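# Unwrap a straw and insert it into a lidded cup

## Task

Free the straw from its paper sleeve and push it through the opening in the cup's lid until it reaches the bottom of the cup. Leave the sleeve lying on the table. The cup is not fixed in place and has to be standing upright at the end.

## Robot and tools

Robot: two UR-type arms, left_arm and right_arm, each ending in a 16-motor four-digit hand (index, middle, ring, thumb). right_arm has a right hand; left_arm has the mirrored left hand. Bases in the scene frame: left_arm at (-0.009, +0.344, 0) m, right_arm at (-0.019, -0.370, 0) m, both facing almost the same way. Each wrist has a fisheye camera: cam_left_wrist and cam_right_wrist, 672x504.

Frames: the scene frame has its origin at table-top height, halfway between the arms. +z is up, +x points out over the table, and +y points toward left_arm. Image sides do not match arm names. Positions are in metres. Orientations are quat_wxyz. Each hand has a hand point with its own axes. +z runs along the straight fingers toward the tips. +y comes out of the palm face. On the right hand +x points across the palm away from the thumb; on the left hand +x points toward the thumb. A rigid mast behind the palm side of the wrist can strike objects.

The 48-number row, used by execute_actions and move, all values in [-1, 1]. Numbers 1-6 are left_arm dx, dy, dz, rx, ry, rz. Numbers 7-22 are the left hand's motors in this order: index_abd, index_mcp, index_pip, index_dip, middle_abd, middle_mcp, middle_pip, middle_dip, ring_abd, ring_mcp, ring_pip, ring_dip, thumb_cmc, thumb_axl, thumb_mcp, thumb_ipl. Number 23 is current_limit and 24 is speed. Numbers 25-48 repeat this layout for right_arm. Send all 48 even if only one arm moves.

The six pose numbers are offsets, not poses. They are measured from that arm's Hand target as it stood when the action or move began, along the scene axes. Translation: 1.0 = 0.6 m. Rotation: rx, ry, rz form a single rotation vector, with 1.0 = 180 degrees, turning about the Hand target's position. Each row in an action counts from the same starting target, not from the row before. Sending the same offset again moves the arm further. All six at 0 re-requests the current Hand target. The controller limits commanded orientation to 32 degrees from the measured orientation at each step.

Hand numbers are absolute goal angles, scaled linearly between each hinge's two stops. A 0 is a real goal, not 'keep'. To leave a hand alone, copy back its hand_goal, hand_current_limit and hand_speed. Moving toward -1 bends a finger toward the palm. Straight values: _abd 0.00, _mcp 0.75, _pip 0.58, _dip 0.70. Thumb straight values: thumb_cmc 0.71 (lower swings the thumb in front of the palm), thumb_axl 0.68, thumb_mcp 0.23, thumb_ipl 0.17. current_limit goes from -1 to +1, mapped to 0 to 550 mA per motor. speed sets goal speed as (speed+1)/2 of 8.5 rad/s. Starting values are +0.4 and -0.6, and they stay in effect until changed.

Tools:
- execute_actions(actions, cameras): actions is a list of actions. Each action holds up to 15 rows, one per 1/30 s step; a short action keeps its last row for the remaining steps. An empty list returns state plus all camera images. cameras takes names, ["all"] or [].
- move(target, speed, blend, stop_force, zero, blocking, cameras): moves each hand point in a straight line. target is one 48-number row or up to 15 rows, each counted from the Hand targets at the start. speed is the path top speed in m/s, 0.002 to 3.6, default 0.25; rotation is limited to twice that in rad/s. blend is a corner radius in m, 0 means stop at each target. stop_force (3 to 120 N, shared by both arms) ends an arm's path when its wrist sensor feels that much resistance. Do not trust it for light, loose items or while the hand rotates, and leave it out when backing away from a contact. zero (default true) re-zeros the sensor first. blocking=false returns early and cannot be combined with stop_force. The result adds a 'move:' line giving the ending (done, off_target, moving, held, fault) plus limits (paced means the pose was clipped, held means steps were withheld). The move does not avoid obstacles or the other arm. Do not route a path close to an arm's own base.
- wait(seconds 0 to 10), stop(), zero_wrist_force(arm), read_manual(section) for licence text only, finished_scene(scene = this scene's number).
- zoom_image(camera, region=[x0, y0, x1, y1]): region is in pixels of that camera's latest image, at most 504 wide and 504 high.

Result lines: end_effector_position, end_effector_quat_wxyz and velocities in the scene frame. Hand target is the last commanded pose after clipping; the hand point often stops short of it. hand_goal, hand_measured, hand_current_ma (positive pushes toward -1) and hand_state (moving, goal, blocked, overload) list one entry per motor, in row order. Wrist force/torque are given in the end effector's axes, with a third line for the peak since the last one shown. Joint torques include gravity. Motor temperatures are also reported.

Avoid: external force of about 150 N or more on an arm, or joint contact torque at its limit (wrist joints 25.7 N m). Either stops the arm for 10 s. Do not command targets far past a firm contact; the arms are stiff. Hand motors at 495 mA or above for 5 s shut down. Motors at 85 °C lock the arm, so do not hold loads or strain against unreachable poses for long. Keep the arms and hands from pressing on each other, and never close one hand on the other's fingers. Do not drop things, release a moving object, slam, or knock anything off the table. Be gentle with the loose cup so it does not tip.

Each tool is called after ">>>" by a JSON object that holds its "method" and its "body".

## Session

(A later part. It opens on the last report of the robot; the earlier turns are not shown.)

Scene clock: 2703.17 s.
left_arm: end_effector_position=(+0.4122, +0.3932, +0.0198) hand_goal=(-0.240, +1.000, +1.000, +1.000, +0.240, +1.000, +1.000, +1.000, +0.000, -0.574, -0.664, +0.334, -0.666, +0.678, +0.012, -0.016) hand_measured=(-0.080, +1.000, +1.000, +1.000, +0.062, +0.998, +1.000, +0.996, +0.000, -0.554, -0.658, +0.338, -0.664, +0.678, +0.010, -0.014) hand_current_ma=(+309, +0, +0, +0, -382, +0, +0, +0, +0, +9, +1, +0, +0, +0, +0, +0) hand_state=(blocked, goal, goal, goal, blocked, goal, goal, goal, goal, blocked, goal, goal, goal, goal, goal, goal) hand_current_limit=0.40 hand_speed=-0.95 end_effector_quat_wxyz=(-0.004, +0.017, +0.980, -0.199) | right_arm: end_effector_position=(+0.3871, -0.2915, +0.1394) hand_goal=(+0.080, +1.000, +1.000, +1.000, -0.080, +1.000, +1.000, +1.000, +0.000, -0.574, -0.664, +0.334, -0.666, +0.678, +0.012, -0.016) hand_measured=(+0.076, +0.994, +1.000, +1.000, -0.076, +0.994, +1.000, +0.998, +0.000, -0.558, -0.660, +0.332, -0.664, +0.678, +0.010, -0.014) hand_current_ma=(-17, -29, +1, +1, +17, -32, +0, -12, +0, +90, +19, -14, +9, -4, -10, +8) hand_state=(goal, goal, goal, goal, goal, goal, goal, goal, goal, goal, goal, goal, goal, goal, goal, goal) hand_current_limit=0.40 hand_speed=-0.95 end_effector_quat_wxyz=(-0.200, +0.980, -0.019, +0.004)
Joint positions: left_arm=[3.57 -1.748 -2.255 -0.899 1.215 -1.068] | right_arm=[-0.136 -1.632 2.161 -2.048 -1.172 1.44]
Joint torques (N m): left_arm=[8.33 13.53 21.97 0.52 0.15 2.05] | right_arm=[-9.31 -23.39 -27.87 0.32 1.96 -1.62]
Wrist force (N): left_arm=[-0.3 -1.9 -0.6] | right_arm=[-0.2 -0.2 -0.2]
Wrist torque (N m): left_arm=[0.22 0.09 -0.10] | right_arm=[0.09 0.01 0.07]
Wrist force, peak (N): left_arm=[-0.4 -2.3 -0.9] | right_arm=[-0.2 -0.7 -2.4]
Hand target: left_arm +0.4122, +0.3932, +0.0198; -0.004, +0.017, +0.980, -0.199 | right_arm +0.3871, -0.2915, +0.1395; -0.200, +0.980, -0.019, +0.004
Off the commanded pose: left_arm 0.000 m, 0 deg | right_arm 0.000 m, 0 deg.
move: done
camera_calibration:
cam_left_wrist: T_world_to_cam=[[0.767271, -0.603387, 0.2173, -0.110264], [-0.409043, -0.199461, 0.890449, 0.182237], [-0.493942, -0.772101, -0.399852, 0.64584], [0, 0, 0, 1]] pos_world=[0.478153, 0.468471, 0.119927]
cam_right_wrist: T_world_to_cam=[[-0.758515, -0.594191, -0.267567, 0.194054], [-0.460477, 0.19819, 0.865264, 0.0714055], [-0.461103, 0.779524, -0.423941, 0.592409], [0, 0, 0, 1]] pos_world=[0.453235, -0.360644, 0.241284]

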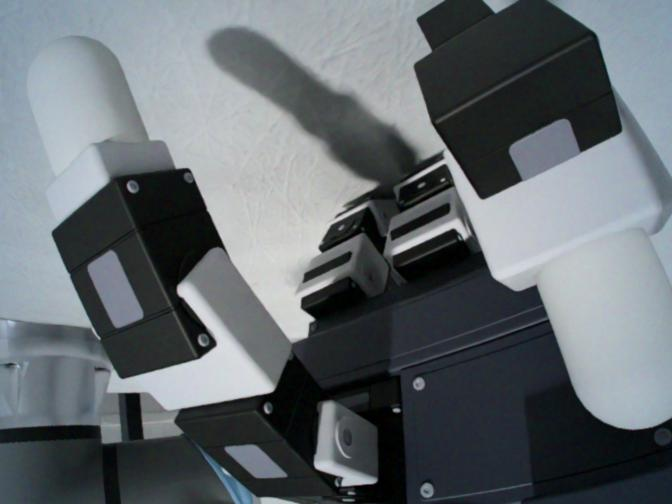

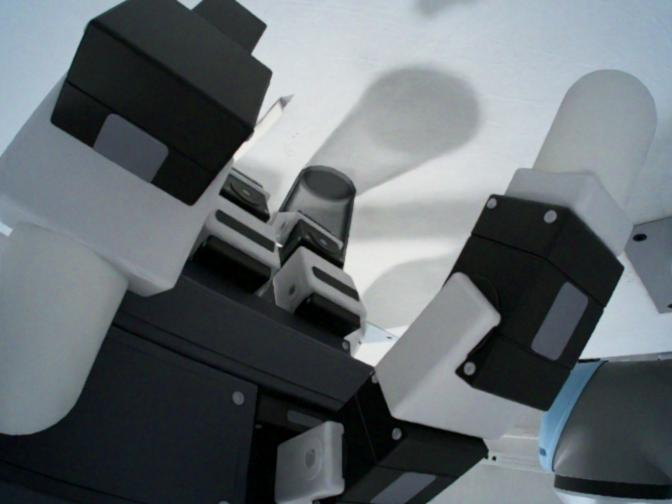

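>>> {"method": "move", "body": {"target": [0,0,0,0,0,0,-0.24,1,1,1,0.24,1,1,1,0,-0.574,-0.664,0.334,-0.666,0.678,0.012,-0.016,0.4,-0.95,-0.045,0.2025,0.201,-0.1163,0.0642,-0.3786,0,0.98,0.98,0.98,0,0.98,0.98,0.98,0,0.98,0.98,0.98,-0.571,0.678,0.226,0.168,0.4,-0.6], "speed": 0.25, "cameras": ["cam_left_wrist", "cam_right_wrist"]}}

Scene clock: 2750.87 s.
left_arm: end_effector_position=(+0.4122, +0.3932, +0.0198) hand_goal=(-0.240, +1.000, +1.000, +1.000, +0.240, +1.000, +1.000, +1.000, +0.000, -0.574, -0.664, +0.334, -0.666, +0.678, +0.012, -0.016) hand_measured=(-0.080, +1.000, +1.000, +1.000, +0.062, +0.998, +1.000, +0.996, +0.000, -0.554, -0.658, +0.338, -0.664, +0.678, +0.010, -0.014) hand_current_ma=(+309, +0, +0, +0, -382, +0, +0, +0, +0, +9, +1, +0, +0, +0, +0, +0) hand_state=(blocked, goal, goal, goal, blocked, goal, goal, goal, goal, blocked, goal, goal, goal, goal, goal, goal) hand_current_limit=0.40 hand_speed=-0.95 end_effector_quat_wxyz=(-0.004, +0.017, +0.980, -0.199) | right_arm: end_effector_position=(+0.3601, -0.1700, +0.2601) hand_goal=(+0.000, +0.980, +0.980, +0.980, +0.000, +0.980, +0.980, +0.980, +0.000, +0.980, +0.980, +0.980, -0.570, +0.678, +0.226, +0.168) hand_measured=(+0.004, +0.974, +0.980, +0.982, -0.004, +0.974, +0.980, +0.982, +0.000, +0.968, +0.974, +0.978, -0.572, +0.678, +0.214, +0.164) hand_current_ma=(+14, -29, +1, +13, -14, -32, +1, +11, +0, -64, -32, -14, -11, -4, -71, -24) hand_state=(goal, goal, goal, goal, goal, goal, goal, goal, goal, goal, goal, goal, goal, goal, goal, goal) hand_current_limit=0.40 hand_speed=-0.60 end_effector_quat_wxyz=(+0.010, +0.815, -0.578, +0.025)
Joint positions: left_arm=[3.57 -1.748 -2.255 -0.899 1.215 -1.068] | right_arm=[0.2 -1.544 1.796 -1.844 -1.621 2.98]
Joint torques (N m): left_arm=[6.58 13.67 22.17 0.55 -0.69 2.24] | right_arm=[8.04 -15.08 -30.07 0.04 -1.81 1.48]
Wrist force (N): left_arm=[-0.4 -2.1 -0.6] | right_arm=[0.5 -0.1 -0.5]
Wrist torque (N m): left_arm=[0.20 0.10 -0.10] | right_arm=[0.02 -0.09 -0.01]
Wrist force, peak (N): left_arm=[-0.3 -2.4 -0.9] | right_arm=[0.3 -0.1 -0.8]
Hand target: left_arm +0.4122, +0.3932, +0.0198; -0.004, +0.017, +0.980, -0.199 | right_arm +0.3601, -0.1700, +0.2601; +0.010, +0.815, -0.578, +0.025
Off the commanded pose: left_arm 0.000 m, 0 deg | right_arm 0.000 m, 0 deg.
move: done
camera_calibration:
cam_left_wrist: T_world_to_cam=[[0.767271, -0.603387, 0.2173, -0.110264], [-0.409043, -0.199461, 0.890449, 0.182237], [-0.493942, -0.772101, -0.399852, 0.64584], [0, 0, 0, 1]] pos_world=[0.478153, 0.468471, 0.119927]
cam_right_wrist: T_world_to_cam=[[-0.882381, 0.467931, -0.0494297, 0.446484], [0.300174, 0.640692, 0.706689, -0.226921], [0.362351, 0.608732, -0.705796, 0.284279], [0, 0, 0, 1]] pos_world=[0.359076, -0.236587, 0.383075]

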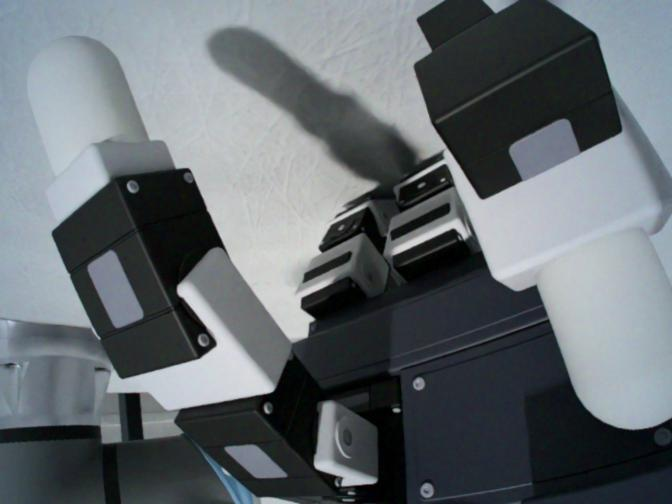

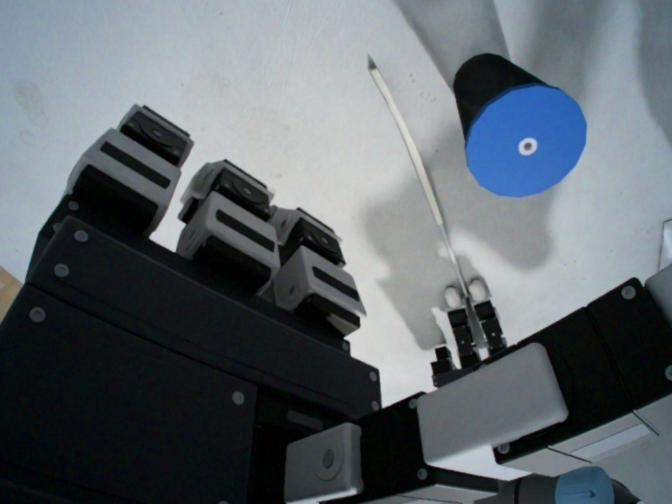

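Excellent view — the straw is extending out of the wrapper to the left hand. Zoom.

>>> {"method": "zoom_image", "body": {"camera": "cam_right_wrist", "region": [350, 40, 530, 220]}}

>>> {"method": "zoom_image", "body": {"camera": "cam_right_wrist", "region": [390, 200, 540, 380]}}

Scaled by 2.800 from the camera's 672x504 image, which has a finer 960x720 frame.

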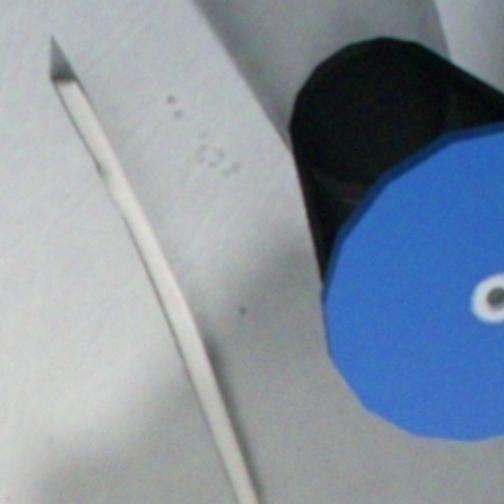

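Scaled by 2.800 from the camera's 672x504 image, which has a finer 960x720 frame.

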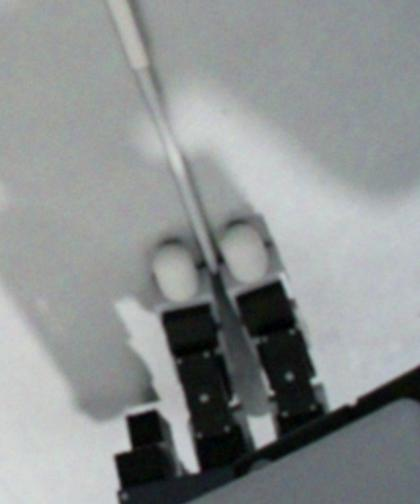

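>>> {"method": "move", "body": {"target": [0,0,0,0,0,0,-0.24,1,1,1,0.24,1,1,1,0,-0.574,-0.664,0.334,-0.666,0.678,0.012,-0.016,0.4,-0.95,0.0778,0.0977,-0.2335,0.1163,-0.0642,0.3786,0.12,1,1,1,-0.12,1,1,1,0,-0.574,-0.664,0.334,-0.666,0.678,0.012,-0.016,0.4,-0.7], "speed": 0.2, "cameras": ["cam_right_wrist"]}}

Scene clock: 2831.83 s.
left_arm: end_effector_position=(+0.4122, +0.3932, +0.0198) hand_goal=(-0.240, +1.000, +1.000, +1.000, +0.240, +1.000, +1.000, +1.000, +0.000, -0.574, -0.664, +0.334, -0.666, +0.678, +0.012, -0.016) hand_measured=(-0.080, +1.000, +1.000, +1.000, +0.062, +0.998, +1.000, +0.996, +0.000, -0.554, -0.658, +0.338, -0.664, +0.678, +0.010, -0.014) hand_current_ma=(+309, +0, +0, +0, -382, +0, +0, +0, +0, +9, +1, +0, +0, +0, +0, +0) hand_state=(blocked, goal, goal, goal, blocked, goal, goal, goal, goal, blocked, goal, goal, goal, goal, goal, goal) hand_current_limit=0.40 hand_speed=-0.95 end_effector_quat_wxyz=(-0.004, +0.017, +0.980, -0.199) | right_arm: end_effector_position=(+0.4067, -0.1114, +0.1201) hand_goal=(+0.120, +1.000, +1.000, +1.000, -0.120, +1.000, +1.000, +1.000, +0.000, -0.574, -0.664, +0.334, -0.666, +0.678, +0.012, -0.016) hand_measured=(+0.116, +0.988, +0.992, +0.996, -0.116, +0.986, +0.992, +0.996, +0.000, -0.556, -0.660, +0.336, -0.664, +0.678, +0.010, -0.014) hand_current_ma=(-17, -66, -35, -18, +17, -72, -36, -15, +0, +92, +18, +14, +14, -4, -13, +7) hand_state=(goal, goal, goal, goal, goal, goal, goal, goal, goal, goal, goal, goal, goal, goal, goal, goal) hand_current_limit=0.40 hand_speed=-0.70 end_effector_quat_wxyz=(-0.199, +0.980, -0.019, +0.004)
Joint positions: left_arm=[3.57 -1.748 -2.255 -0.899 1.215 -1.068] | right_arm=[0.262 -1.393 2.013 -2.307 -1.185 1.872]
Joint torques (N m): left_arm=[5.45 12.82 21.15 0.51 -1.07 2.09] | right_arm=[-9.03 -18.63 -11.87 -5.76 2.03 -2.08]
Wrist force (N): left_arm=[-0.7 -2.1 -0.7] | right_arm=[0.0 -0.3 -0.4]
Wrist torque (N m): left_arm=[0.20 0.13 -0.12] | right_arm=[0.09 0.00 0.09]
Wrist force, peak (N): left_arm=[-0.6 -2.3 -0.9] | right_arm=[0.6 0.1 -0.8]
Hand target: left_arm +0.4122, +0.3932, +0.0198; -0.004, +0.017, +0.980, -0.199 | right_arm +0.4068, -0.1114, +0.1200; -0.200, +0.980, -0.019, +0.004
Off the commanded pose: left_arm 0.000 m, 0 deg | right_arm 0.000 m, 0 deg.
move: done
camera_calibration:
cam_right_wrist: T_world_to_cam=[[-0.758779, -0.593889, -0.267488, 0.310949], [-0.460372, 0.19848, 0.865253, 0.0615088], [-0.460774, 0.77968, -0.424013, 0.452886], [0, 0, 0, 1]] pos_world=[0.472936, -0.180645, 0.221984]
Images, in order (width x height): cam_right_wrist 672x504.

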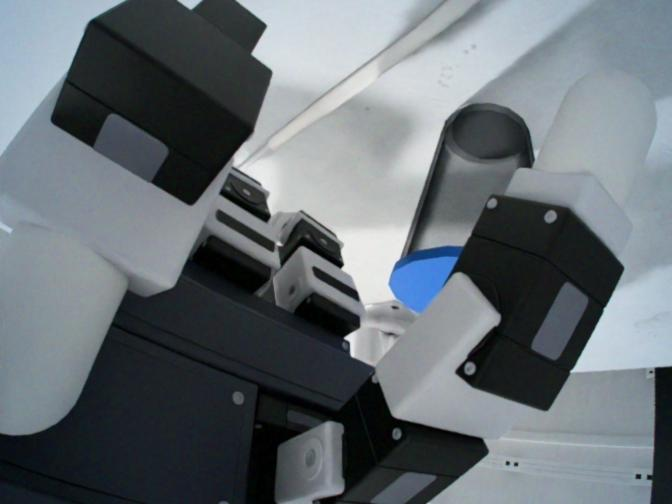

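>>> {"method": "zoom_image", "body": {"camera": "cam_right_wrist", "region": [220, 0, 400, 180]}}

Scaled by 2.800 from the camera's 672x504 image, which has a finer 960x720 frame.

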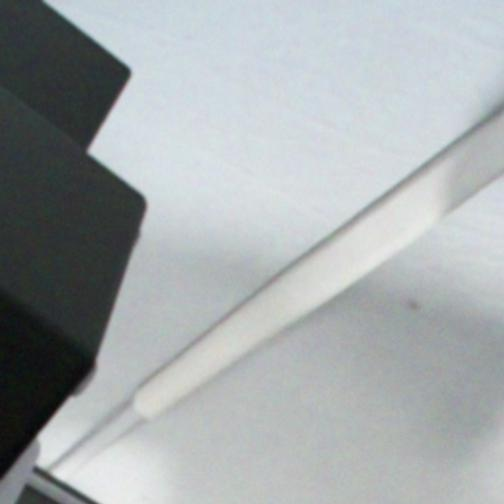

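>>> {"method": "move", "body": {"target": [0,0,0,0,0,0,-0.24,1,1,1,0.24,1,1,1,0,-0.574,-0.664,0.334,-0.666,0.678,0.012,-0.016,0.4,-0.95,-0.0037,0,-0.1575,0,0,0.0254,0.12,1,1,1,-0.12,1,1,1,0,-0.574,-0.664,0.334,-0.666,0.678,0.012,-0.016,0.4,-0.9], "speed": 0.08, "cameras": ["cam_right_wrist"]}}

>>> {"method": "move", "body": {"target": [0,0,0,0,0,0,-0.24,1,1,1,0.24,1,1,1,0,-0.574,-0.664,0.334,-0.666,0.678,0.012,-0.016,0.4,-0.95,0,0,-0.0175,0,0,0,0.12,1,1,1,-0.12,1,1,1,0,-0.574,-0.664,0.334,-0.666,0.678,0.012,-0.016,0.4,-0.9], "speed": 0.004, "stop_force": 3, "cameras": ["cam_right_wrist"]}}

Scene clock: 2853.07 s.
left_arm: end_effector_position=(+0.4122, +0.3932, +0.0198) hand_goal=(-0.240, +1.000, +1.000, +1.000, +0.240, +1.000, +1.000, +1.000, +0.000, -0.574, -0.664, +0.334, -0.666, +0.678, +0.012, -0.016) hand_measured=(-0.080, +1.000, +1.000, +1.000, +0.062, +0.998, +1.000, +0.996, +0.000, -0.554, -0.658, +0.338, -0.664, +0.678, +0.010, -0.014) hand_current_ma=(+309, +0, +0, +0, -382, +0, +0, +0, +0, +9, +1, +0, +0, +0, +0, +0) hand_state=(blocked, goal, goal, goal, blocked, goal, goal, goal, goal, blocked, goal, goal, goal, goal, goal, goal) hand_current_limit=0.40 hand_speed=-0.95 end_effector_quat_wxyz=(-0.004, +0.017, +0.980, -0.199) | right_arm: end_effector_position=(+0.4045, -0.1114, +0.0257) hand_goal=(+0.120, +1.000, +1.000, +1.000, -0.120, +1.000, +1.000, +1.000, +0.000, -0.574, -0.664, +0.334, -0.666, +0.678, +0.012, -0.016) hand_measured=(+0.116, +0.988, +0.992, +0.996, -0.116, +0.986, +0.992, +0.996, +0.000, -0.556, -0.660, +0.336, -0.664, +0.678, +0.010, -0.014) hand_current_ma=(-17, -66, -35, -18, +17, -72, -36, -15, +0, +91, +18, +14, +14, -4, -13, +7) hand_state=(goal, goal, goal, goal, goal, goal, goal, goal, goal, goal, goal, goal, goal, goal, goal, goal) hand_current_limit=0.40 hand_speed=-0.90 end_effector_quat_wxyz=(-0.200, +0.980, +0.020, -0.004)
Joint positions: left_arm=[3.57 -1.748 -2.255 -0.899 1.215 -1.068] | right_arm=[0.266 -1.229 2.104 -2.532 -1.178 1.79]
Joint torques (N m): left_arm=[4.22 13.78 20.85 0.37 -0.99 1.98] | right_arm=[7.23 -21.21 -7.13 -5.86 2.17 -1.54]
Wrist force (N): left_arm=[-0.6 -2.1 -0.7] | right_arm=[-0.4 -0.3 -0.2]
Wrist torque (N m): left_arm=[0.21 0.12 -0.11] | right_arm=[0.06 0.05 0.05]
Wrist force, peak (N): left_arm=[-0.5 -2.4 -1.0] | right_arm=[-0.1 -0.3 -0.9]
Hand target: left_arm +0.4122, +0.3932, +0.0198; -0.004, +0.017, +0.980, -0.199 | right_arm +0.4045, -0.1114, +0.0255; -0.200, +0.980, +0.020, -0.004
Off the commanded pose: left_arm 0.000 m, 0 deg | right_arm 0.000 m, 0 deg.
move: done
camera_calibration:
cam_right_wrist: T_world_to_cam=[[-0.708867, -0.652647, -0.267505, 0.257257], [-0.474712, 0.160938, 0.865302, 0.143745], [-0.521685, 0.740372, -0.423903, 0.432054], [0, 0, 0, 1]] pos_world=[0.475995, -0.175116, 0.127584]
Images, in order (width x height): cam_right_wrist 672x504.

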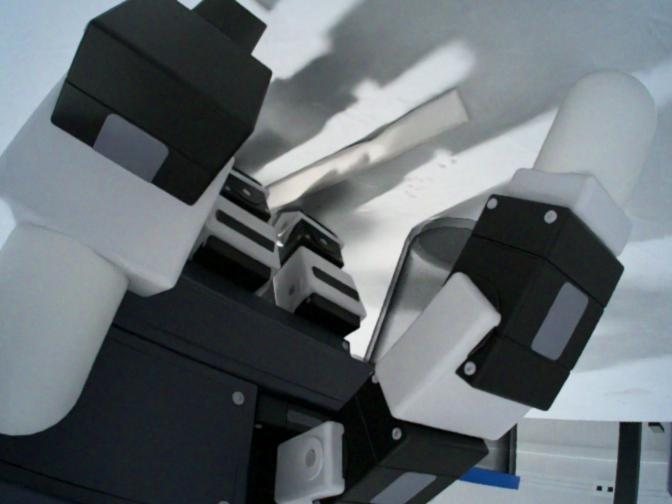

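Scene clock: 2855.77 s.
left_arm: end_effector_position=(+0.4122, +0.3932, +0.0198) hand_goal=(-0.240, +1.000, +1.000, +1.000, +0.240, +1.000, +1.000, +1.000, +0.000, -0.574, -0.664, +0.334, -0.666, +0.678, +0.012, -0.016) hand_measured=(-0.080, +1.000, +1.000, +1.000, +0.062, +0.998, +1.000, +0.996, +0.000, -0.554, -0.658, +0.338, -0.664, +0.678, +0.010, -0.014) hand_current_ma=(+309, +0, +0, +0, -382, +0, +0, +0, +0, +9, +1, +0, +0, +0, +0, +0) hand_state=(blocked, goal, goal, goal, blocked, goal, goal, goal, goal, blocked, goal, goal, goal, goal, goal, goal) hand_current_limit=0.40 hand_speed=-0.95 end_effector_quat_wxyz=(-0.004, +0.017, +0.980, -0.199) | right_arm: end_effector_position=(+0.4045, -0.1114, +0.0200) hand_goal=(+0.120, +1.000, +1.000, +1.000, -0.120, +1.000, +1.000, +1.000, +0.000, -0.574, -0.664, +0.334, -0.666, +0.678, +0.012, -0.016) hand_measured=(+0.116, +1.000, +1.000, +0.996, -0.116, +1.000, +1.000, +0.996, +0.000, -0.556, -0.660, +0.336, -0.664, +0.678, +0.010, -0.014) hand_current_ma=(-17, -1, -1, -18, +17, +0, +0, -15, +0, +91, +18, +14, +14, -4, -13, +7) hand_state=(goal, goal, goal, goal, goal, goal, goal, goal, goal, goal, goal, goal, goal, goal, goal, goal) hand_current_limit=0.40 hand_speed=-0.90 end_effector_quat_wxyz=(-0.200, +0.980, +0.020, -0.004)
Joint positions: left_arm=[3.57 -1.748 -2.255 -0.899 1.215 -1.068] | right_arm=[0.266 -1.217 2.108 -2.548 -1.178 1.79]
Joint torques (N m): left_arm=[4.76 14.21 19.83 0.48 -1.12 1.96] | right_arm=[8.35 -34.65 -21.47 0.4 0.63 -1.65]
Wrist force (N): left_arm=[-0.4 -2.0 -0.5] | right_arm=[-0.1 -0.2 -3.8]
Wrist torque (N m): left_arm=[0.21 0.09 -0.09] | right_arm=[0.54 0.06 0.08]
Wrist force, peak (N): left_arm=[-0.3 -2.4 -0.8] | right_arm=[-0.4 -0.1 -5.9]
Hand target: left_arm +0.4122, +0.3932, +0.0198; -0.004, +0.017, +0.980, -0.199 | right_arm +0.4045, -0.1114, +0.0200; -0.200, +0.980, +0.020, -0.004 (not the last commanded pose)
Off the commanded pose: left_arm 0.000 m, 0 deg | right_arm 0.005 m, 0 deg.
move: contact (right_arm)
camera_calibration:
cam_right_wrist: T_world_to_cam=[[-0.708731, -0.652771, -0.267563, 0.255653], [-0.474792, 0.160828, 0.865279, 0.148698], [-0.521797, 0.740287, -0.423914, 0.429676], [0, 0, 0, 1]] pos_world=[0.475994, -0.175115, 0.121884]
Images, in order (width x height): cam_right_wrist 672x504.

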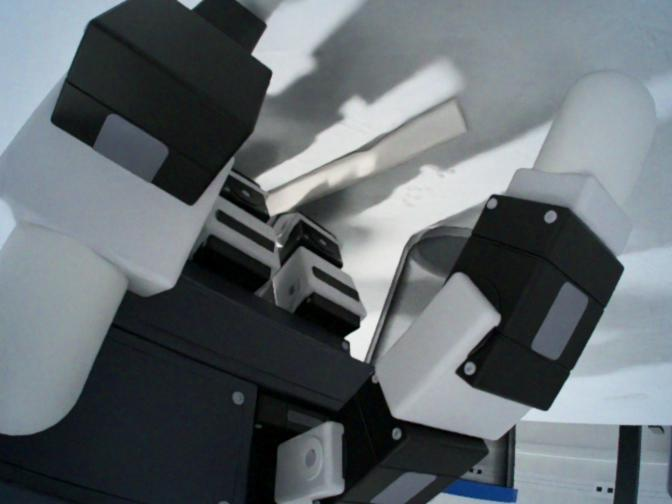

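>>> {"method": "move", "body": {"target": [0,0,0,0,0,0,-0.24,1,1,1,0.24,1,1,1,0,-0.574,-0.664,0.334,-0.666,0.678,0.012,-0.016,0.4,-0.95,0,0,0,0,0,0,-0.04,1,1,1,0.04,1,1,1,0,-0.574,-0.664,0.334,-0.666,0.678,0.012,-0.016,0.4,-0.93]}}

>>> {"method": "move", "body": {"target": [0,0,0,0,0,0,-0.24,1,1,1,0.24,1,1,1,0,-0.574,-0.664,0.334,-0.666,0.678,0.012,-0.016,0.4,-0.95,0,0,0,0,0,0,-0.12,1,1,1,0.12,1,1,1,0,-0.574,-0.664,0.334,-0.666,0.678,0.012,-0.016,0.4,-0.95], "cameras": ["cam_right_wrist"]}}

Scene clock: 2864.97 s.
left_arm: end_effector_position=(+0.4122, +0.3932, +0.0198) hand_goal=(-0.240, +1.000, +1.000, +1.000, +0.240, +1.000, +1.000, +1.000, +0.000, -0.574, -0.664, +0.334, -0.666, +0.678, +0.012, -0.016) hand_measured=(-0.080, +1.000, +1.000, +1.000, +0.062, +0.998, +1.000, +0.996, +0.000, -0.554, -0.658, +0.338, -0.664, +0.678, +0.010, -0.014) hand_current_ma=(+309, +0, +0, +0, -382, +0, +0, +0, +0, +9, +1, +0, +0, +0, +0, +0) hand_state=(blocked, goal, goal, goal, blocked, goal, goal, goal, goal, blocked, goal, goal, goal, goal, goal, goal) hand_current_limit=0.40 hand_speed=-0.95 end_effector_quat_wxyz=(-0.004, +0.017, +0.980, -0.199) | right_arm: end_effector_position=(+0.4045, -0.1114, +0.0200) hand_goal=(-0.040, +1.000, +1.000, +1.000, +0.040, +1.000, +1.000, +1.000, +0.000, -0.574, -0.664, +0.334, -0.666, +0.678, +0.012, -0.016) hand_measured=(-0.028, +0.996, +1.000, +0.996, +0.026, +0.996, +1.000, +0.996, +0.000, -0.556, -0.660, +0.336, -0.664, +0.678, +0.010, -0.014) hand_current_ma=(+53, -22, -1, -18, -64, -17, +0, -15, +0, +91, +18, +14, +14, -4, -13, +7) hand_state=(goal, goal, goal, goal, goal, goal, goal, goal, goal, goal, goal, goal, goal, goal, goal, goal) hand_current_limit=0.40 hand_speed=-0.93 end_effector_quat_wxyz=(-0.200, +0.980, +0.020, -0.004)
Joint positions: left_arm=[3.57 -1.748 -2.255 -0.899 1.215 -1.068] | right_arm=[0.266 -1.217 2.108 -2.548 -1.178 1.79]
Joint torques (N m): left_arm=[3.06 13.83 19.55 0.57 -1.02 1.89] | right_arm=[7.96 -34.52 -21.8 -0.32 -0.34 -1.67]
Wrist force (N): left_arm=[-0.6 -2.1 -0.7] | right_arm=[-0.4 -0.5 -1.6]
Wrist torque (N m): left_arm=[0.23 0.11 -0.11] | right_arm=[0.29 0.06 0.06]
Wrist force, peak (N): left_arm=[-0.8 -2.1 -1.0] | right_arm=[-0.1 -0.1 -3.9]
Hand target: left_arm +0.4122, +0.3932, +0.0198; -0.004, +0.017, +0.980, -0.199 | right_arm +0.4045, -0.1114, +0.0200; -0.200, +0.980, +0.020, -0.004
Off the commanded pose: left_arm 0.000 m, 0 deg | right_arm 0.000 m, 0 deg.
move: done

Scene clock: 2865.57 s.
left_arm: end_effector_position=(+0.4122, +0.3932, +0.0198) hand_goal=(-0.240, +1.000, +1.000, +1.000, +0.240, +1.000, +1.000, +1.000, +0.000, -0.574, -0.664, +0.334, -0.666, +0.678, +0.012, -0.016) hand_measured=(-0.080, +1.000, +1.000, +1.000, +0.062, +0.998, +1.000, +0.996, +0.000, -0.554, -0.658, +0.338, -0.664, +0.678, +0.010, -0.014) hand_current_ma=(+308, +0, +0, +0, -382, +0, +0, +0, +0, +9, +1, +0, +0, +0, +0, +0) hand_state=(blocked, goal, goal, goal, blocked, goal, goal, goal, goal, blocked, goal, goal, goal, goal, goal, goal) hand_current_limit=0.40 hand_speed=-0.95 end_effector_quat_wxyz=(-0.004, +0.017, +0.980, -0.199) | right_arm: end_effector_position=(+0.4045, -0.1114, +0.0200) hand_goal=(-0.120, +1.000, +1.000, +1.000, +0.120, +1.000, +1.000, +1.000, +0.000, -0.574, -0.664, +0.334, -0.666, +0.678, +0.012, -0.016) hand_measured=(-0.082, +1.000, +1.000, +0.998, +0.066, +0.998, +1.000, +0.998, +0.000, -0.556, -0.660, +0.336, -0.664, +0.678, +0.010, -0.014) hand_current_ma=(+163, -2, -1, -9, -237, -7, +0, -15, +0, +91, +18, +14, +14, -4, -13, +7) hand_state=(blocked, goal, goal, goal, blocked, goal, goal, goal, goal, goal, goal, goal, goal, goal, goal, goal) hand_current_limit=0.40 hand_speed=-0.95 end_effector_quat_wxyz=(-0.200, +0.980, +0.020, -0.004)
Joint positions: left_arm=[3.57 -1.748 -2.255 -0.899 1.215 -1.068] | right_arm=[0.266 -1.217 2.108 -2.548 -1.178 1.79]
Joint torques (N m): left_arm=[3.14 13.51 19.14 0.61 -1.07 1.87] | right_arm=[8.03 -34.35 -21.46 -0.42 -0.36 -1.7]
Wrist force (N): left_arm=[-0.2 -2.1 -0.6] | right_arm=[0.1 -0.4 -2.1]
Wrist torque (N m): left_arm=[0.23 0.08 -0.07] | right_arm=[0.39 0.10 0.10]
Wrist force, peak (N): left_arm=[-0.4 -2.4 -0.8] | right_arm=[0.0 -1.1 -1.8]
Hand target: left_arm +0.4122, +0.3932, +0.0198; -0.004, +0.017, +0.980, -0.199 | right_arm +0.4045, -0.1114, +0.0200; -0.200, +0.980, +0.020, -0.004
Off the commanded pose: left_arm 0.000 m, 0 deg | right_arm 0.000 m, 0 deg.
move: done
camera_calibration:
cam_right_wrist: T_world_to_cam=[[-0.708768, -0.652719, -0.267593, 0.255684], [-0.474818, 0.160863, 0.865258, 0.148718], [-0.521724, 0.740325, -0.423937, 0.429651], [0, 0, 0, 1]] pos_world=[0.475994, -0.175116, 0.121884]
Images, in order (width x height): cam_right_wrist 672x504.

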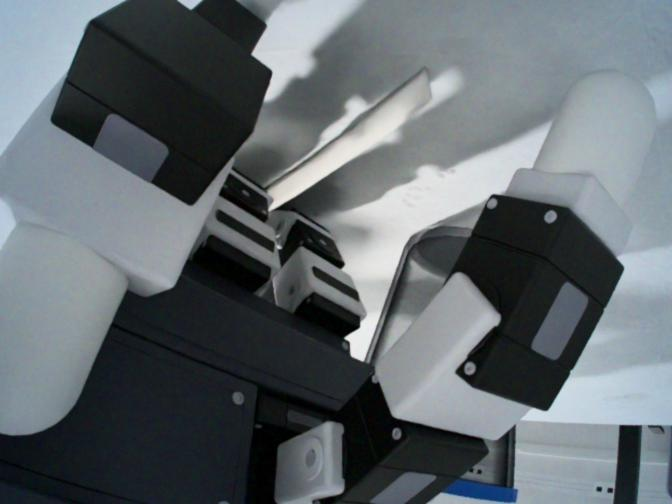

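>>> {"method": "move", "body": {"target": [0,0,0,0,0,0,-0.24,1,1,1,0.24,1,1,1,0,-0.574,-0.664,0.334,-0.666,0.678,0.012,-0.016,0.4,-0.95,0.0,-0.0917,0,0,0,0,-0.12,1,1,1,0.12,1,1,1,0,-0.574,-0.664,0.334,-0.666,0.678,0.012,-0.016,0.4,-0.95], "speed": 0.03, "cameras": ["cam_right_wrist"]}}

Scene clock: 2873.50 s.
left_arm: end_effector_position=(+0.4122, +0.3932, +0.0198) hand_goal=(-0.240, +1.000, +1.000, +1.000, +0.240, +1.000, +1.000, +1.000, +0.000, -0.574, -0.664, +0.334, -0.666, +0.678, +0.012, -0.016) hand_measured=(-0.080, +1.000, +1.000, +1.000, +0.062, +0.998, +1.000, +0.996, +0.000, -0.554, -0.658, +0.338, -0.664, +0.678, +0.010, -0.014) hand_current_ma=(+308, +0, +0, +0, -382, +0, +0, +0, +0, +9, +1, +0, +0, +0, +0, +0) hand_state=(blocked, goal, goal, goal, blocked, goal, goal, goal, goal, blocked, goal, goal, goal, goal, goal, goal) hand_current_limit=0.40 hand_speed=-0.95 end_effector_quat_wxyz=(-0.004, +0.017, +0.980, -0.199) | right_arm: end_effector_position=(+0.4045, -0.1662, +0.0200) hand_goal=(-0.120, +1.000, +1.000, +1.000, +0.120, +1.000, +1.000, +1.000, +0.000, -0.574, -0.664, +0.334, -0.666, +0.678, +0.012, -0.016) hand_measured=(-0.100, +1.000, +1.000, +0.998, +0.098, +1.000, +1.000, +0.998, +0.000, -0.556, -0.660, +0.336, -0.664, +0.678, +0.010, -0.014) hand_current_ma=(+85, -1, -1, -9, -100, +0, +0, -12, +0, +91, +18, +14, +14, -4, -13, +7) hand_state=(goal, goal, goal, goal, blocked, goal, goal, goal, goal, goal, goal, goal, goal, goal, goal, goal) hand_current_limit=0.40 hand_speed=-0.95 end_effector_quat_wxyz=(-0.200, +0.980, +0.020, -0.004)
Joint positions: left_arm=[3.57 -1.748 -2.255 -0.899 1.215 -1.068] | right_arm=[0.154 -1.272 2.174 -2.512 -1.171 1.669]
Joint torques (N m): left_arm=[2.52 12.86 19.75 1.67 -1.11 1.93] | right_arm=[-9.28 -32.84 -5.35 0.23 1.59 -1.93]
Wrist force (N): left_arm=[-0.3 -2.5 -0.5] | right_arm=[-0.3 -1.5 -0.8]
Wrist torque (N m): left_arm=[0.19 0.07 -0.08] | right_arm=[0.21 0.05 0.05]
Wrist force, peak (N): left_arm=[-0.6 -2.6 -0.9] | right_arm=[-0.4 -1.8 -1.9]
Hand target: left_arm +0.4122, +0.3932, +0.0198; -0.004, +0.017, +0.980, -0.199 | right_arm +0.4045, -0.1664, +0.0200; -0.200, +0.980, +0.020, -0.004
Off the commanded pose: left_arm 0.000 m, 0 deg | right_arm 0.000 m, 0 deg.
move: done
camera_calibration:
cam_right_wrist: T_world_to_cam=[[-0.708768, -0.652719, -0.267593, 0.219915], [-0.474818, 0.160863, 0.865258, 0.157534], [-0.521724, 0.740325, -0.423937, 0.470221], [0, 0, 0, 1]] pos_world=[0.475994, -0.229916, 0.121884]
Images, in order (width x height): cam_right_wrist 672x504.

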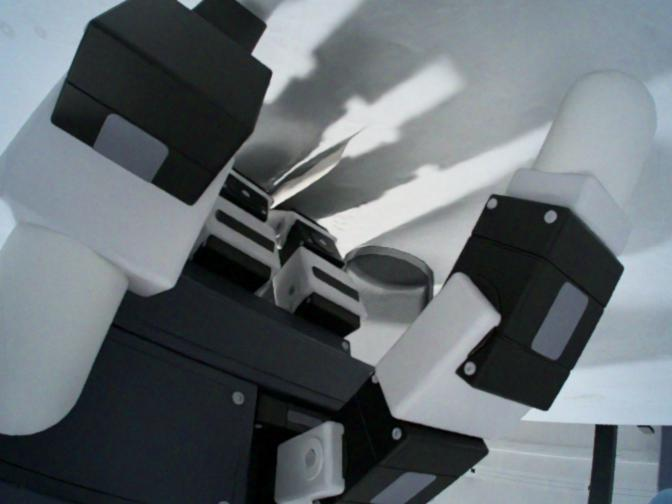

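>>> {"method": "move", "body": {"target": [0,0,0,0,0,0,-0.24,1,1,1,0.24,1,1,1,0,-0.574,-0.664,0.334,-0.666,0.678,0.012,-0.016,0.4,-0.95,0,0,0,0,0,0,-0.25,1,1,1,0.25,1,1,1,0,-0.574,-0.664,0.334,-0.666,0.678,0.012,-0.016,0.5,-0.95]}}

>>> {"method": "move", "body": {"target": [0,0,0,0,0,0,-0.24,1,1,1,0.24,1,1,1,0,-0.574,-0.664,0.334,-0.666,0.678,0.012,-0.016,0.4,-0.95,0.0,-0.0667,0,0,0,0,-0.25,1,1,1,0.25,1,1,1,0,-0.574,-0.664,0.334,-0.666,0.678,0.012,-0.016,0.5,-0.95], "speed": 0.02, "cameras": ["cam_right_wrist"]}}

Scene clock: 2896.93 s.
left_arm: end_effector_position=(+0.4122, +0.3932, +0.0198) hand_goal=(-0.240, +1.000, +1.000, +1.000, +0.240, +1.000, +1.000, +1.000, +0.000, -0.574, -0.664, +0.334, -0.666, +0.678, +0.012, -0.016) hand_measured=(-0.080, +1.000, +1.000, +1.000, +0.062, +0.998, +1.000, +0.996, +0.000, -0.554, -0.658, +0.338, -0.664, +0.678, +0.010, -0.014) hand_current_ma=(+308, +0, +0, +0, -382, +0, +0, +0, +0, +9, +1, +0, +0, +0, +0, +0) hand_state=(blocked, goal, goal, goal, blocked, goal, goal, goal, goal, blocked, goal, goal, goal, goal, goal, goal) hand_current_limit=0.40 hand_speed=-0.95 end_effector_quat_wxyz=(-0.004, +0.017, +0.980, -0.199) | right_arm: end_effector_position=(+0.4045, -0.1664, +0.0200) hand_goal=(-0.250, +1.000, +1.000, +1.000, +0.250, +1.000, +1.000, +1.000, +0.000, -0.574, -0.664, +0.334, -0.666, +0.678, +0.012, -0.016) hand_measured=(-0.108, +1.000, +1.000, +0.998, +0.102, +1.000, +1.000, +0.998, +0.000, -0.556, -0.660, +0.336, -0.664, +0.678, +0.010, -0.014) hand_current_ma=(+412, -1, -1, -9, -410, +0, +0, -10, +0, +91, +18, +14, +14, -4, -13, +7) hand_state=(blocked, goal, goal, goal, blocked, goal, goal, goal, goal, goal, goal, goal, goal, goal, goal, goal) hand_current_limit=0.50 hand_speed=-0.95 end_effector_quat_wxyz=(-0.200, +0.980, +0.020, -0.004)
Joint positions: left_arm=[3.57 -1.748 -2.255 -0.899 1.215 -1.068] | right_arm=[0.154 -1.272 2.174 -2.512 -1.171 1.668]
Joint torques (N m): left_arm=[2.35 13.81 19.98 2.29 -0.98 1.95] | right_arm=[-8.95 -33.43 -7.31 0.28 1.67 -1.8]
Wrist force (N): left_arm=[-0.5 -2.3 -0.6] | right_arm=[-0.2 -1.4 -1.0]
Wrist torque (N m): left_arm=[0.23 0.10 -0.10] | right_arm=[0.23 0.06 0.06]
Wrist force, peak (N): left_arm=[-0.4 -2.6 -0.8] | right_arm=[-0.3 -1.7 -1.0]
Hand target: left_arm +0.4122, +0.3932, +0.0198; -0.004, +0.017, +0.980, -0.199 | right_arm +0.4045, -0.1664, +0.0200; -0.200, +0.980, +0.020, -0.004
Off the commanded pose: left_arm 0.000 m, 0 deg | right_arm 0.000 m, 0 deg.
move: done

Scene clock: 2899.33 s.
left_arm: end_effector_position=(+0.4122, +0.3932, +0.0198) hand_goal=(-0.240, +1.000, +1.000, +1.000, +0.240, +1.000, +1.000, +1.000, +0.000, -0.574, -0.664, +0.334, -0.666, +0.678, +0.012, -0.016) hand_measured=(-0.080, +1.000, +1.000, +1.000, +0.062, +0.998, +1.000, +0.996, +0.000, -0.554, -0.658, +0.338, -0.664, +0.678, +0.010, -0.014) hand_current_ma=(+308, +0, +0, +0, -382, +0, +0, +0, +0, +9, +1, +0, +0, +0, +0, +0) hand_state=(blocked, goal, goal, goal, blocked, goal, goal, goal, goal, blocked, goal, goal, goal, goal, goal, goal) hand_current_limit=0.40 hand_speed=-0.95 end_effector_quat_wxyz=(-0.004, +0.017, +0.980, -0.199) | right_arm: end_effector_position=(+0.4045, -0.2062, +0.0200) hand_goal=(-0.250, +1.000, +1.000, +1.000, +0.250, +1.000, +1.000, +1.000, +0.000, -0.574, -0.664, +0.334, -0.666, +0.678, +0.012, -0.016) hand_measured=(-0.108, +1.000, +1.000, +0.998, +0.102, +1.000, +1.000, +0.998, +0.000, -0.556, -0.660, +0.336, -0.664, +0.678, +0.010, -0.014) hand_current_ma=(+413, -1, -1, -9, -412, +0, +0, -10, +0, +91, +18, +14, +14, -4, -13, +7) hand_state=(blocked, goal, goal, goal, blocked, goal, goal, goal, goal, goal, goal, goal, goal, goal, goal, goal) hand_current_limit=0.50 hand_speed=-0.95 end_effector_quat_wxyz=(-0.200, +0.980, +0.020, -0.004)
Joint positions: left_arm=[3.57 -1.748 -2.255 -0.899 1.215 -1.068] | right_arm=[0.068 -1.307 2.212 -2.477 -1.169 1.574]
Joint torques (N m): left_arm=[1.77 12.76 18.65 2.97 -1.06 1.85] | right_arm=[-10.59 -31.62 -7.6 0.48 1.79 -1.78]
Wrist force (N): left_arm=[-0.6 -2.2 -0.9] | right_arm=[-0.3 -0.7 -0.8]
Wrist torque (N m): left_arm=[0.23 0.11 -0.12] | right_arm=[0.23 0.04 0.05]
Wrist force, peak (N): left_arm=[-0.2 -2.5 -1.0] | right_arm=[-0.3 -1.6 -1.3]
Hand target: left_arm +0.4122, +0.3932, +0.0198; -0.004, +0.017, +0.980, -0.199 | right_arm +0.4045, -0.2064, +0.0200; -0.200, +0.980, +0.020, -0.004
Off the commanded pose: left_arm 0.000 m, 0 deg | right_arm 0.000 m, 0 deg.
move: done
camera_calibration:
cam_right_wrist: T_world_to_cam=[[-0.708768, -0.652719, -0.267593, 0.193806], [-0.474818, 0.160863, 0.865258, 0.163968], [-0.521724, 0.740325, -0.423937, 0.499834], [0, 0, 0, 1]] pos_world=[0.475994, -0.269916, 0.121884]
Images, in order (width x height): cam_right_wrist 672x504.

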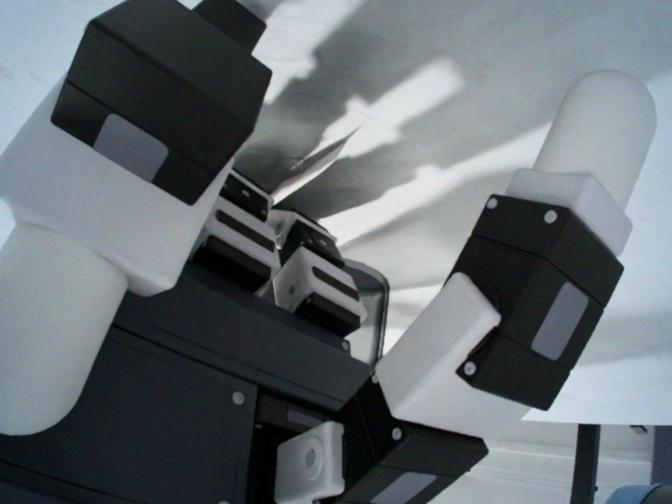

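>>> {"method": "move", "body": {"target": [0,0,0,0,0,0,-0.24,1,1,1,0.24,1,1,1,0,-0.574,-0.664,0.334,-0.666,0.678,0.012,-0.016,0.4,-0.95,0,0,0,0,0,0,0.1,1,1,1,-0.1,1,1,1,0,-0.574,-0.664,0.334,-0.666,0.678,0.012,-0.016,0.4,-0.93]}}

>>> {"method": "move", "body": {"target": [0,0,0,0,0,0,-0.24,1,1,1,0.24,1,1,1,0,-0.574,-0.664,0.334,-0.666,0.678,0.012,-0.016,0.4,-0.95,0,0,0.1667,0,0,0,0.1,1,1,1,-0.1,1,1,1,0,-0.574,-0.664,0.334,-0.666,0.678,0.012,-0.016,0.4,-0.93], "speed": 0.1}}

>>> {"method": "move", "body": {"target": [0,0,0,0,0,0,-0.24,1,1,1,0.24,1,1,1,0,-0.574,-0.664,0.334,-0.666,0.678,0.012,-0.016,0.4,-0.95,-0.0740,0.0607,0.2333,-0.1163,0.0642,-0.3786,0,0.98,0.98,0.98,0,0.98,0.98,0.98,0,0.98,0.98,0.98,-0.571,0.678,0.226,0.168,0.4,-0.6], "speed": 0.25, "cameras": ["cam_right_wrist"]}}

Scene clock: 2908.90 s.
left_arm: end_effector_position=(+0.4122, +0.3932, +0.0198) hand_goal=(-0.240, +1.000, +1.000, +1.000, +0.240, +1.000, +1.000, +1.000, +0.000, -0.574, -0.664, +0.334, -0.666, +0.678, +0.012, -0.016) hand_measured=(-0.080, +1.000, +1.000, +1.000, +0.062, +0.998, +1.000, +0.996, +0.000, -0.554, -0.658, +0.338, -0.664, +0.678, +0.010, -0.014) hand_current_ma=(+308, +0, +0, +0, -382, +0, +0, +0, +0, +9, +1, +0, +0, +0, +0, +0) hand_state=(blocked, goal, goal, goal, blocked, goal, goal, goal, goal, blocked, goal, goal, goal, goal, goal, goal) hand_current_limit=0.40 hand_speed=-0.95 end_effector_quat_wxyz=(-0.004, +0.017, +0.980, -0.199) | right_arm: end_effector_position=(+0.4045, -0.2064, +0.0200) hand_goal=(+0.100, +1.000, +1.000, +1.000, -0.100, +1.000, +1.000, +1.000, +0.000, -0.574, -0.664, +0.334, -0.666, +0.678, +0.012, -0.016) hand_measured=(+0.088, +0.998, +1.000, +0.998, -0.086, +0.998, +1.000, +0.998, +0.000, -0.556, -0.660, +0.336, -0.664, +0.678, +0.010, -0.014) hand_current_ma=(-55, -10, -1, -9, +59, -7, +0, -10, +0, +91, +18, +14, +14, -4, -13, +7) hand_state=(goal, goal, goal, goal, goal, goal, goal, goal, goal, goal, goal, goal, goal, goal, goal, goal) hand_current_limit=0.40 hand_speed=-0.93 end_effector_quat_wxyz=(-0.200, +0.980, +0.020, -0.004)
Joint positions: left_arm=[3.57 -1.748 -2.255 -0.899 1.215 -1.068] | right_arm=[0.067 -1.307 2.212 -2.477 -1.169 1.574]
Joint torques (N m): left_arm=[1.61 13.39 17.19 3.86 -0.83 1.91] | right_arm=[-9.18 -30.45 -8.83 0.16 1.86 -1.76]
Wrist force (N): left_arm=[-0.5 -2.1 -0.7] | right_arm=[-0.1 -0.6 -1.6]
Wrist torque (N m): left_arm=[0.21 0.10 -0.10] | right_arm=[0.30 0.00 0.08]
Wrist force, peak (N): left_arm=[-0.4 -2.5 -1.0] | right_arm=[-0.2 -0.7 -1.9]
Hand target: left_arm +0.4122, +0.3932, +0.0198; -0.004, +0.017, +0.980, -0.199 | right_arm +0.4045, -0.2064, +0.0200; -0.200, +0.980, +0.020, -0.004
Off the commanded pose: left_arm 0.000 m, 0 deg | right_arm 0.000 m, 0 deg.
move: done

Scene clock: 2910.57 s.
left_arm: end_effector_position=(+0.4122, +0.3932, +0.0198) hand_goal=(-0.240, +1.000, +1.000, +1.000, +0.240, +1.000, +1.000, +1.000, +0.000, -0.574, -0.664, +0.334, -0.666, +0.678, +0.012, -0.016) hand_measured=(-0.080, +1.000, +1.000, +1.000, +0.062, +0.998, +1.000, +0.996, +0.000, -0.554, -0.658, +0.338, -0.664, +0.678, +0.010, -0.014) hand_current_ma=(+308, +0, +0, +0, -382, +0, +0, +0, +0, +9, +1, +0, +0, +0, +0, +0) hand_state=(blocked, goal, goal, goal, blocked, goal, goal, goal, goal, blocked, goal, goal, goal, goal, goal, goal) hand_current_limit=0.40 hand_speed=-0.95 end_effector_quat_wxyz=(-0.004, +0.017, +0.980, -0.199) | right_arm: end_effector_position=(+0.4045, -0.2064, +0.1199) hand_goal=(+0.100, +1.000, +1.000, +1.000, -0.100, +1.000, +1.000, +1.000, +0.000, -0.574, -0.664, +0.334, -0.666, +0.678, +0.012, -0.016) hand_measured=(+0.096, +0.994, +1.000, +0.998, -0.096, +0.994, +1.000, +0.998, +0.000, -0.558, -0.660, +0.336, -0.664, +0.678, +0.010, -0.014) hand_current_ma=(-17, -29, -1, -9, +17, -32, +0, -10, +0, +90, +18, +14, +14, -4, -13, +7) hand_state=(goal, goal, goal, goal, goal, goal, goal, goal, goal, goal, goal, goal, goal, goal, goal, goal) hand_current_limit=0.40 hand_speed=-0.93 end_effector_quat_wxyz=(-0.200, +0.980, +0.020, -0.004)
Joint positions: left_arm=[3.57 -1.748 -2.255 -0.899 1.215 -1.068] | right_arm=[0.067 -1.501 2.103 -2.175 -1.169 1.574]
Joint torques (N m): left_arm=[1.91 13.97 18.05 4.21 -0.8 2] | right_arm=[-9.11 -27.22 -25.81 0.28 1.93 -1.84]
Wrist force (N): left_arm=[-0.4 -2.1 -0.6] | right_arm=[-0.2 -0.1 -0.3]
Wrist torque (N m): left_arm=[0.21 0.09 -0.09] | right_arm=[0.10 0.01 0.08]
Wrist force, peak (N): left_arm=[-0.3 -2.2 -1.2] | right_arm=[-0.1 -0.8 -1.6]
Hand target: left_arm +0.4122, +0.3932, +0.0198; -0.004, +0.017, +0.980, -0.199 | right_arm +0.4045, -0.2064, +0.1200; -0.200, +0.980, +0.020, -0.004
Off the commanded pose: left_arm 0.000 m, 0 deg | right_arm 0.000 m, 0 deg.
move: done

Scene clock: 2913.83 s.
left_arm: end_effector_position=(+0.4122, +0.3932, +0.0198) hand_goal=(-0.240, +1.000, +1.000, +1.000, +0.240, +1.000, +1.000, +1.000, +0.000, -0.574, -0.664, +0.334, -0.666, +0.678, +0.012, -0.016) hand_measured=(-0.080, +1.000, +1.000, +1.000, +0.062, +0.998, +1.000, +0.996, +0.000, -0.554, -0.658, +0.338, -0.664, +0.678, +0.010, -0.014) hand_current_ma=(+308, +0, +0, +0, -382, +0, +0, +0, +0, +9, +1, +0, +0, +0, +0, +0) hand_state=(blocked, goal, goal, goal, blocked, goal, goal, goal, goal, blocked, goal, goal, goal, goal, goal, goal) hand_current_limit=0.40 hand_speed=-0.95 end_effector_quat_wxyz=(-0.004, +0.017, +0.980, -0.199) | right_arm: end_effector_position=(+0.3602, -0.1700, +0.2600) hand_goal=(+0.000, +0.980, +0.980, +0.980, +0.000, +0.980, +0.980, +0.980, +0.000, +0.980, +0.980, +0.980, -0.570, +0.678, +0.226, +0.168) hand_measured=(+0.004, +0.974, +0.980, +0.982, -0.004, +0.974, +0.980, +0.982, +0.000, +0.968, +0.974, +0.978, -0.572, +0.678, +0.214, +0.164) hand_current_ma=(+13, -29, +1, +13, -14, -31, +1, +11, +0, -63, -32, -14, -13, -4, -72, -24) hand_state=(goal, goal, goal, goal, goal, goal, goal, goal, goal, goal, goal, goal, goal, goal, goal, goal) hand_current_limit=0.40 hand_speed=-0.60 end_effector_quat_wxyz=(+0.002, +0.836, -0.548, +0.012)
Joint positions: left_arm=[3.57 -1.748 -2.255 -0.899 1.215 -1.068] | right_arm=[0.198 -1.54 1.792 -1.838 -1.59 2.906]
Joint torques (N m): left_arm=[0.68 12.51 17.76 4.06 -0.86 2.08] | right_arm=[8.04 -15.48 -31.08 0.15 -1.53 1.48]
Wrist force (N): left_arm=[-0.3 -2.0 -0.9] | right_arm=[0.3 -0.1 -0.4]
Wrist torque (N m): left_arm=[0.24 0.06 -0.08] | right_arm=[0.01 -0.07 -0.03]
Wrist force, peak (N): left_arm=[-0.5 -2.4 -0.9] | right_arm=[-0.1 0.0 -1.0]
Hand target: left_arm +0.4122, +0.3932, +0.0198; -0.004, +0.017, +0.980, -0.199 | right_arm +0.3601, -0.1700, +0.2600; +0.002, +0.836, -0.548, +0.012
Off the commanded pose: left_arm 0.000 m, 0 deg | right_arm 0.000 m, 0 deg.
move: done
camera_calibration:
cam_right_wrist: T_world_to_cam=[[-0.914998, 0.402663, -0.0253088, 0.440918], [0.262593, 0.641984, 0.720348, -0.216703], [0.306305, 0.652471, -0.693151, 0.308419], [0, 0, 0, 1]] pos_world=[0.365873, -0.239656, 0.381041]
Images, in order (width x height): cam_right_wrist 672x504.

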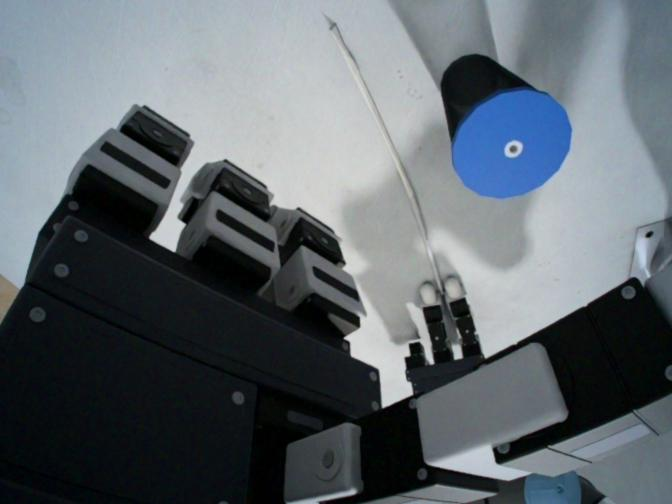

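>>> {"method": "zoom_image", "body": {"camera": "cam_right_wrist", "region": [360, 180, 500, 320]}}

>>> {"method": "zoom_image", "body": {"camera": "cam_right_wrist", "region": [310, 0, 450, 180]}}

Scaled by 3.600 from the camera's 672x504 image, which has a finer 960x720 frame.

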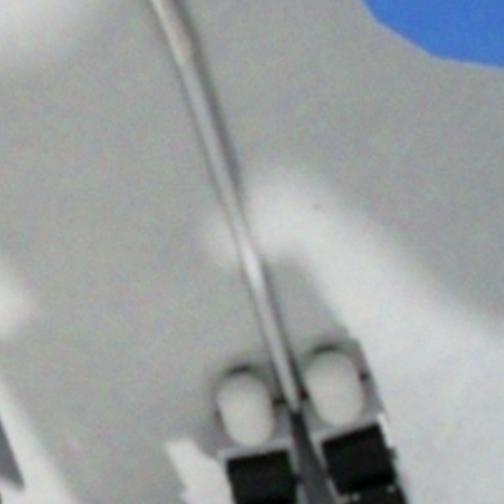

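Scaled by 2.800 from the camera's 672x504 image, which has a finer 960x720 frame.

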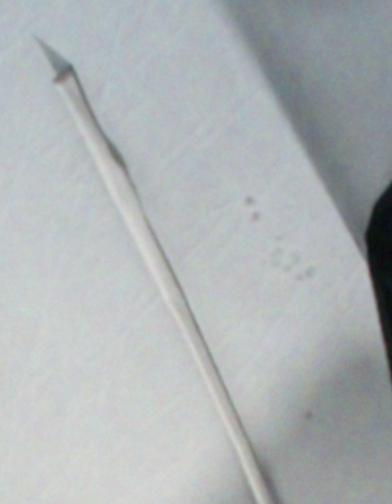

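>>> {"method": "move", "body": {"target": [0,0,0,0,0,0,-0.24,1,1,1,0.24,1,1,1,0,-0.574,-0.664,0.334,-0.666,0.678,0.012,-0.016,0.4,-0.95,0.0858,0.031,-0.2333,0.1163,-0.0642,0.3786,0.12,1,1,1,-0.12,1,1,1,0,-0.574,-0.664,0.334,-0.666,0.678,0.012,-0.016,0.4,-0.7], "speed": 0.2, "cameras": ["cam_right_wrist"]}}

Scene clock: 2950.17 s.
left_arm: end_effector_position=(+0.4122, +0.3932, +0.0198) hand_goal=(-0.240, +1.000, +1.000, +1.000, +0.240, +1.000, +1.000, +1.000, +0.000, -0.574, -0.664, +0.334, -0.666, +0.678, +0.012, -0.016) hand_measured=(-0.080, +1.000, +1.000, +1.000, +0.062, +0.998, +1.000, +0.996, +0.000, -0.554, -0.658, +0.338, -0.664, +0.678, +0.010, -0.014) hand_current_ma=(+308, +0, +0, +0, -382, +0, +0, +0, +0, +9, +1, +0, +0, +0, +0, +0) hand_state=(blocked, goal, goal, goal, blocked, goal, goal, goal, goal, blocked, goal, goal, goal, goal, goal, goal) hand_current_limit=0.40 hand_speed=-0.95 end_effector_quat_wxyz=(-0.004, +0.017, +0.980, -0.199) | right_arm: end_effector_position=(+0.4116, -0.1514, +0.1200) hand_goal=(+0.120, +1.000, +1.000, +1.000, -0.120, +1.000, +1.000, +1.000, +0.000, -0.574, -0.664, +0.334, -0.666, +0.678, +0.012, -0.016) hand_measured=(+0.116, +0.988, +0.992, +0.996, -0.116, +0.986, +0.992, +0.996, +0.000, -0.556, -0.660, +0.336, -0.664, +0.678, +0.010, -0.014) hand_current_ma=(-18, -66, -35, -18, +17, -72, -36, -15, +0, +92, +18, +14, +13, -4, -13, +7) hand_state=(goal, goal, goal, goal, goal, goal, goal, goal, goal, goal, goal, goal, goal, goal, goal, goal) hand_current_limit=0.40 hand_speed=-0.70 end_effector_quat_wxyz=(-0.200, +0.980, +0.020, -0.004)
Joint positions: left_arm=[3.57 -1.748 -2.255 -0.899 1.215 -1.068] | right_arm=[0.183 -1.431 2.038 -2.229 -1.172 1.7]
Joint torques (N m): left_arm=[-0.82 13.94 17.48 4.19 -0.81 1.91] | right_arm=[-10.48 -16.72 -10.95 -0.01 2.04 -1.78]
Wrist force (N): left_arm=[-0.4 -1.9 -0.7] | right_arm=[-0.2 -0.3 -0.2]
Wrist torque (N m): left_arm=[0.24 0.09 -0.10] | right_arm=[0.06 0.01 0.07]
Wrist force, peak (N): left_arm=[-0.5 -2.6 -0.8] | right_arm=[0.7 0.1 -0.5]
Hand target: left_arm +0.4122, +0.3932, +0.0198; -0.004, +0.017, +0.980, -0.199 | right_arm +0.4116, -0.1514, +0.1200; -0.200, +0.980, +0.020, -0.004
Off the commanded pose: left_arm 0.000 m, 0 deg | right_arm 0.000 m, 0 deg.
move: done
camera_calibration:
cam_right_wrist: T_world_to_cam=[[-0.708972, -0.652531, -0.267511, 0.261514], [-0.474718, 0.16105, 0.865278, 0.0719005], [-0.521538, 0.74045, -0.423948, 0.505345], [0, 0, 0, 1]] pos_world=[0.483095, -0.215116, 0.221984]
Images, in order (width x height): cam_right_wrist 672x504.

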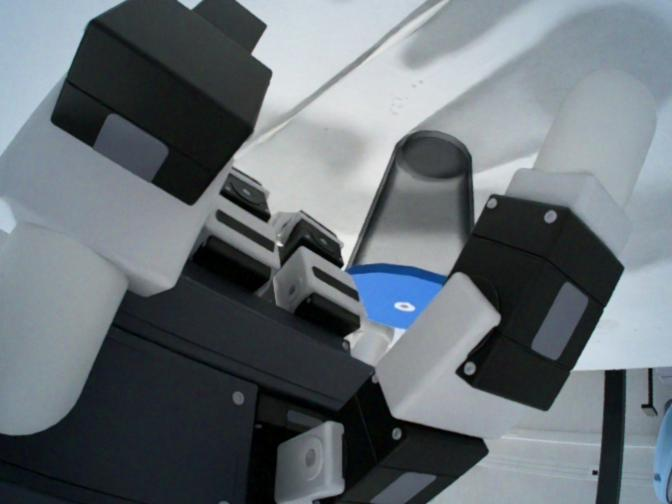

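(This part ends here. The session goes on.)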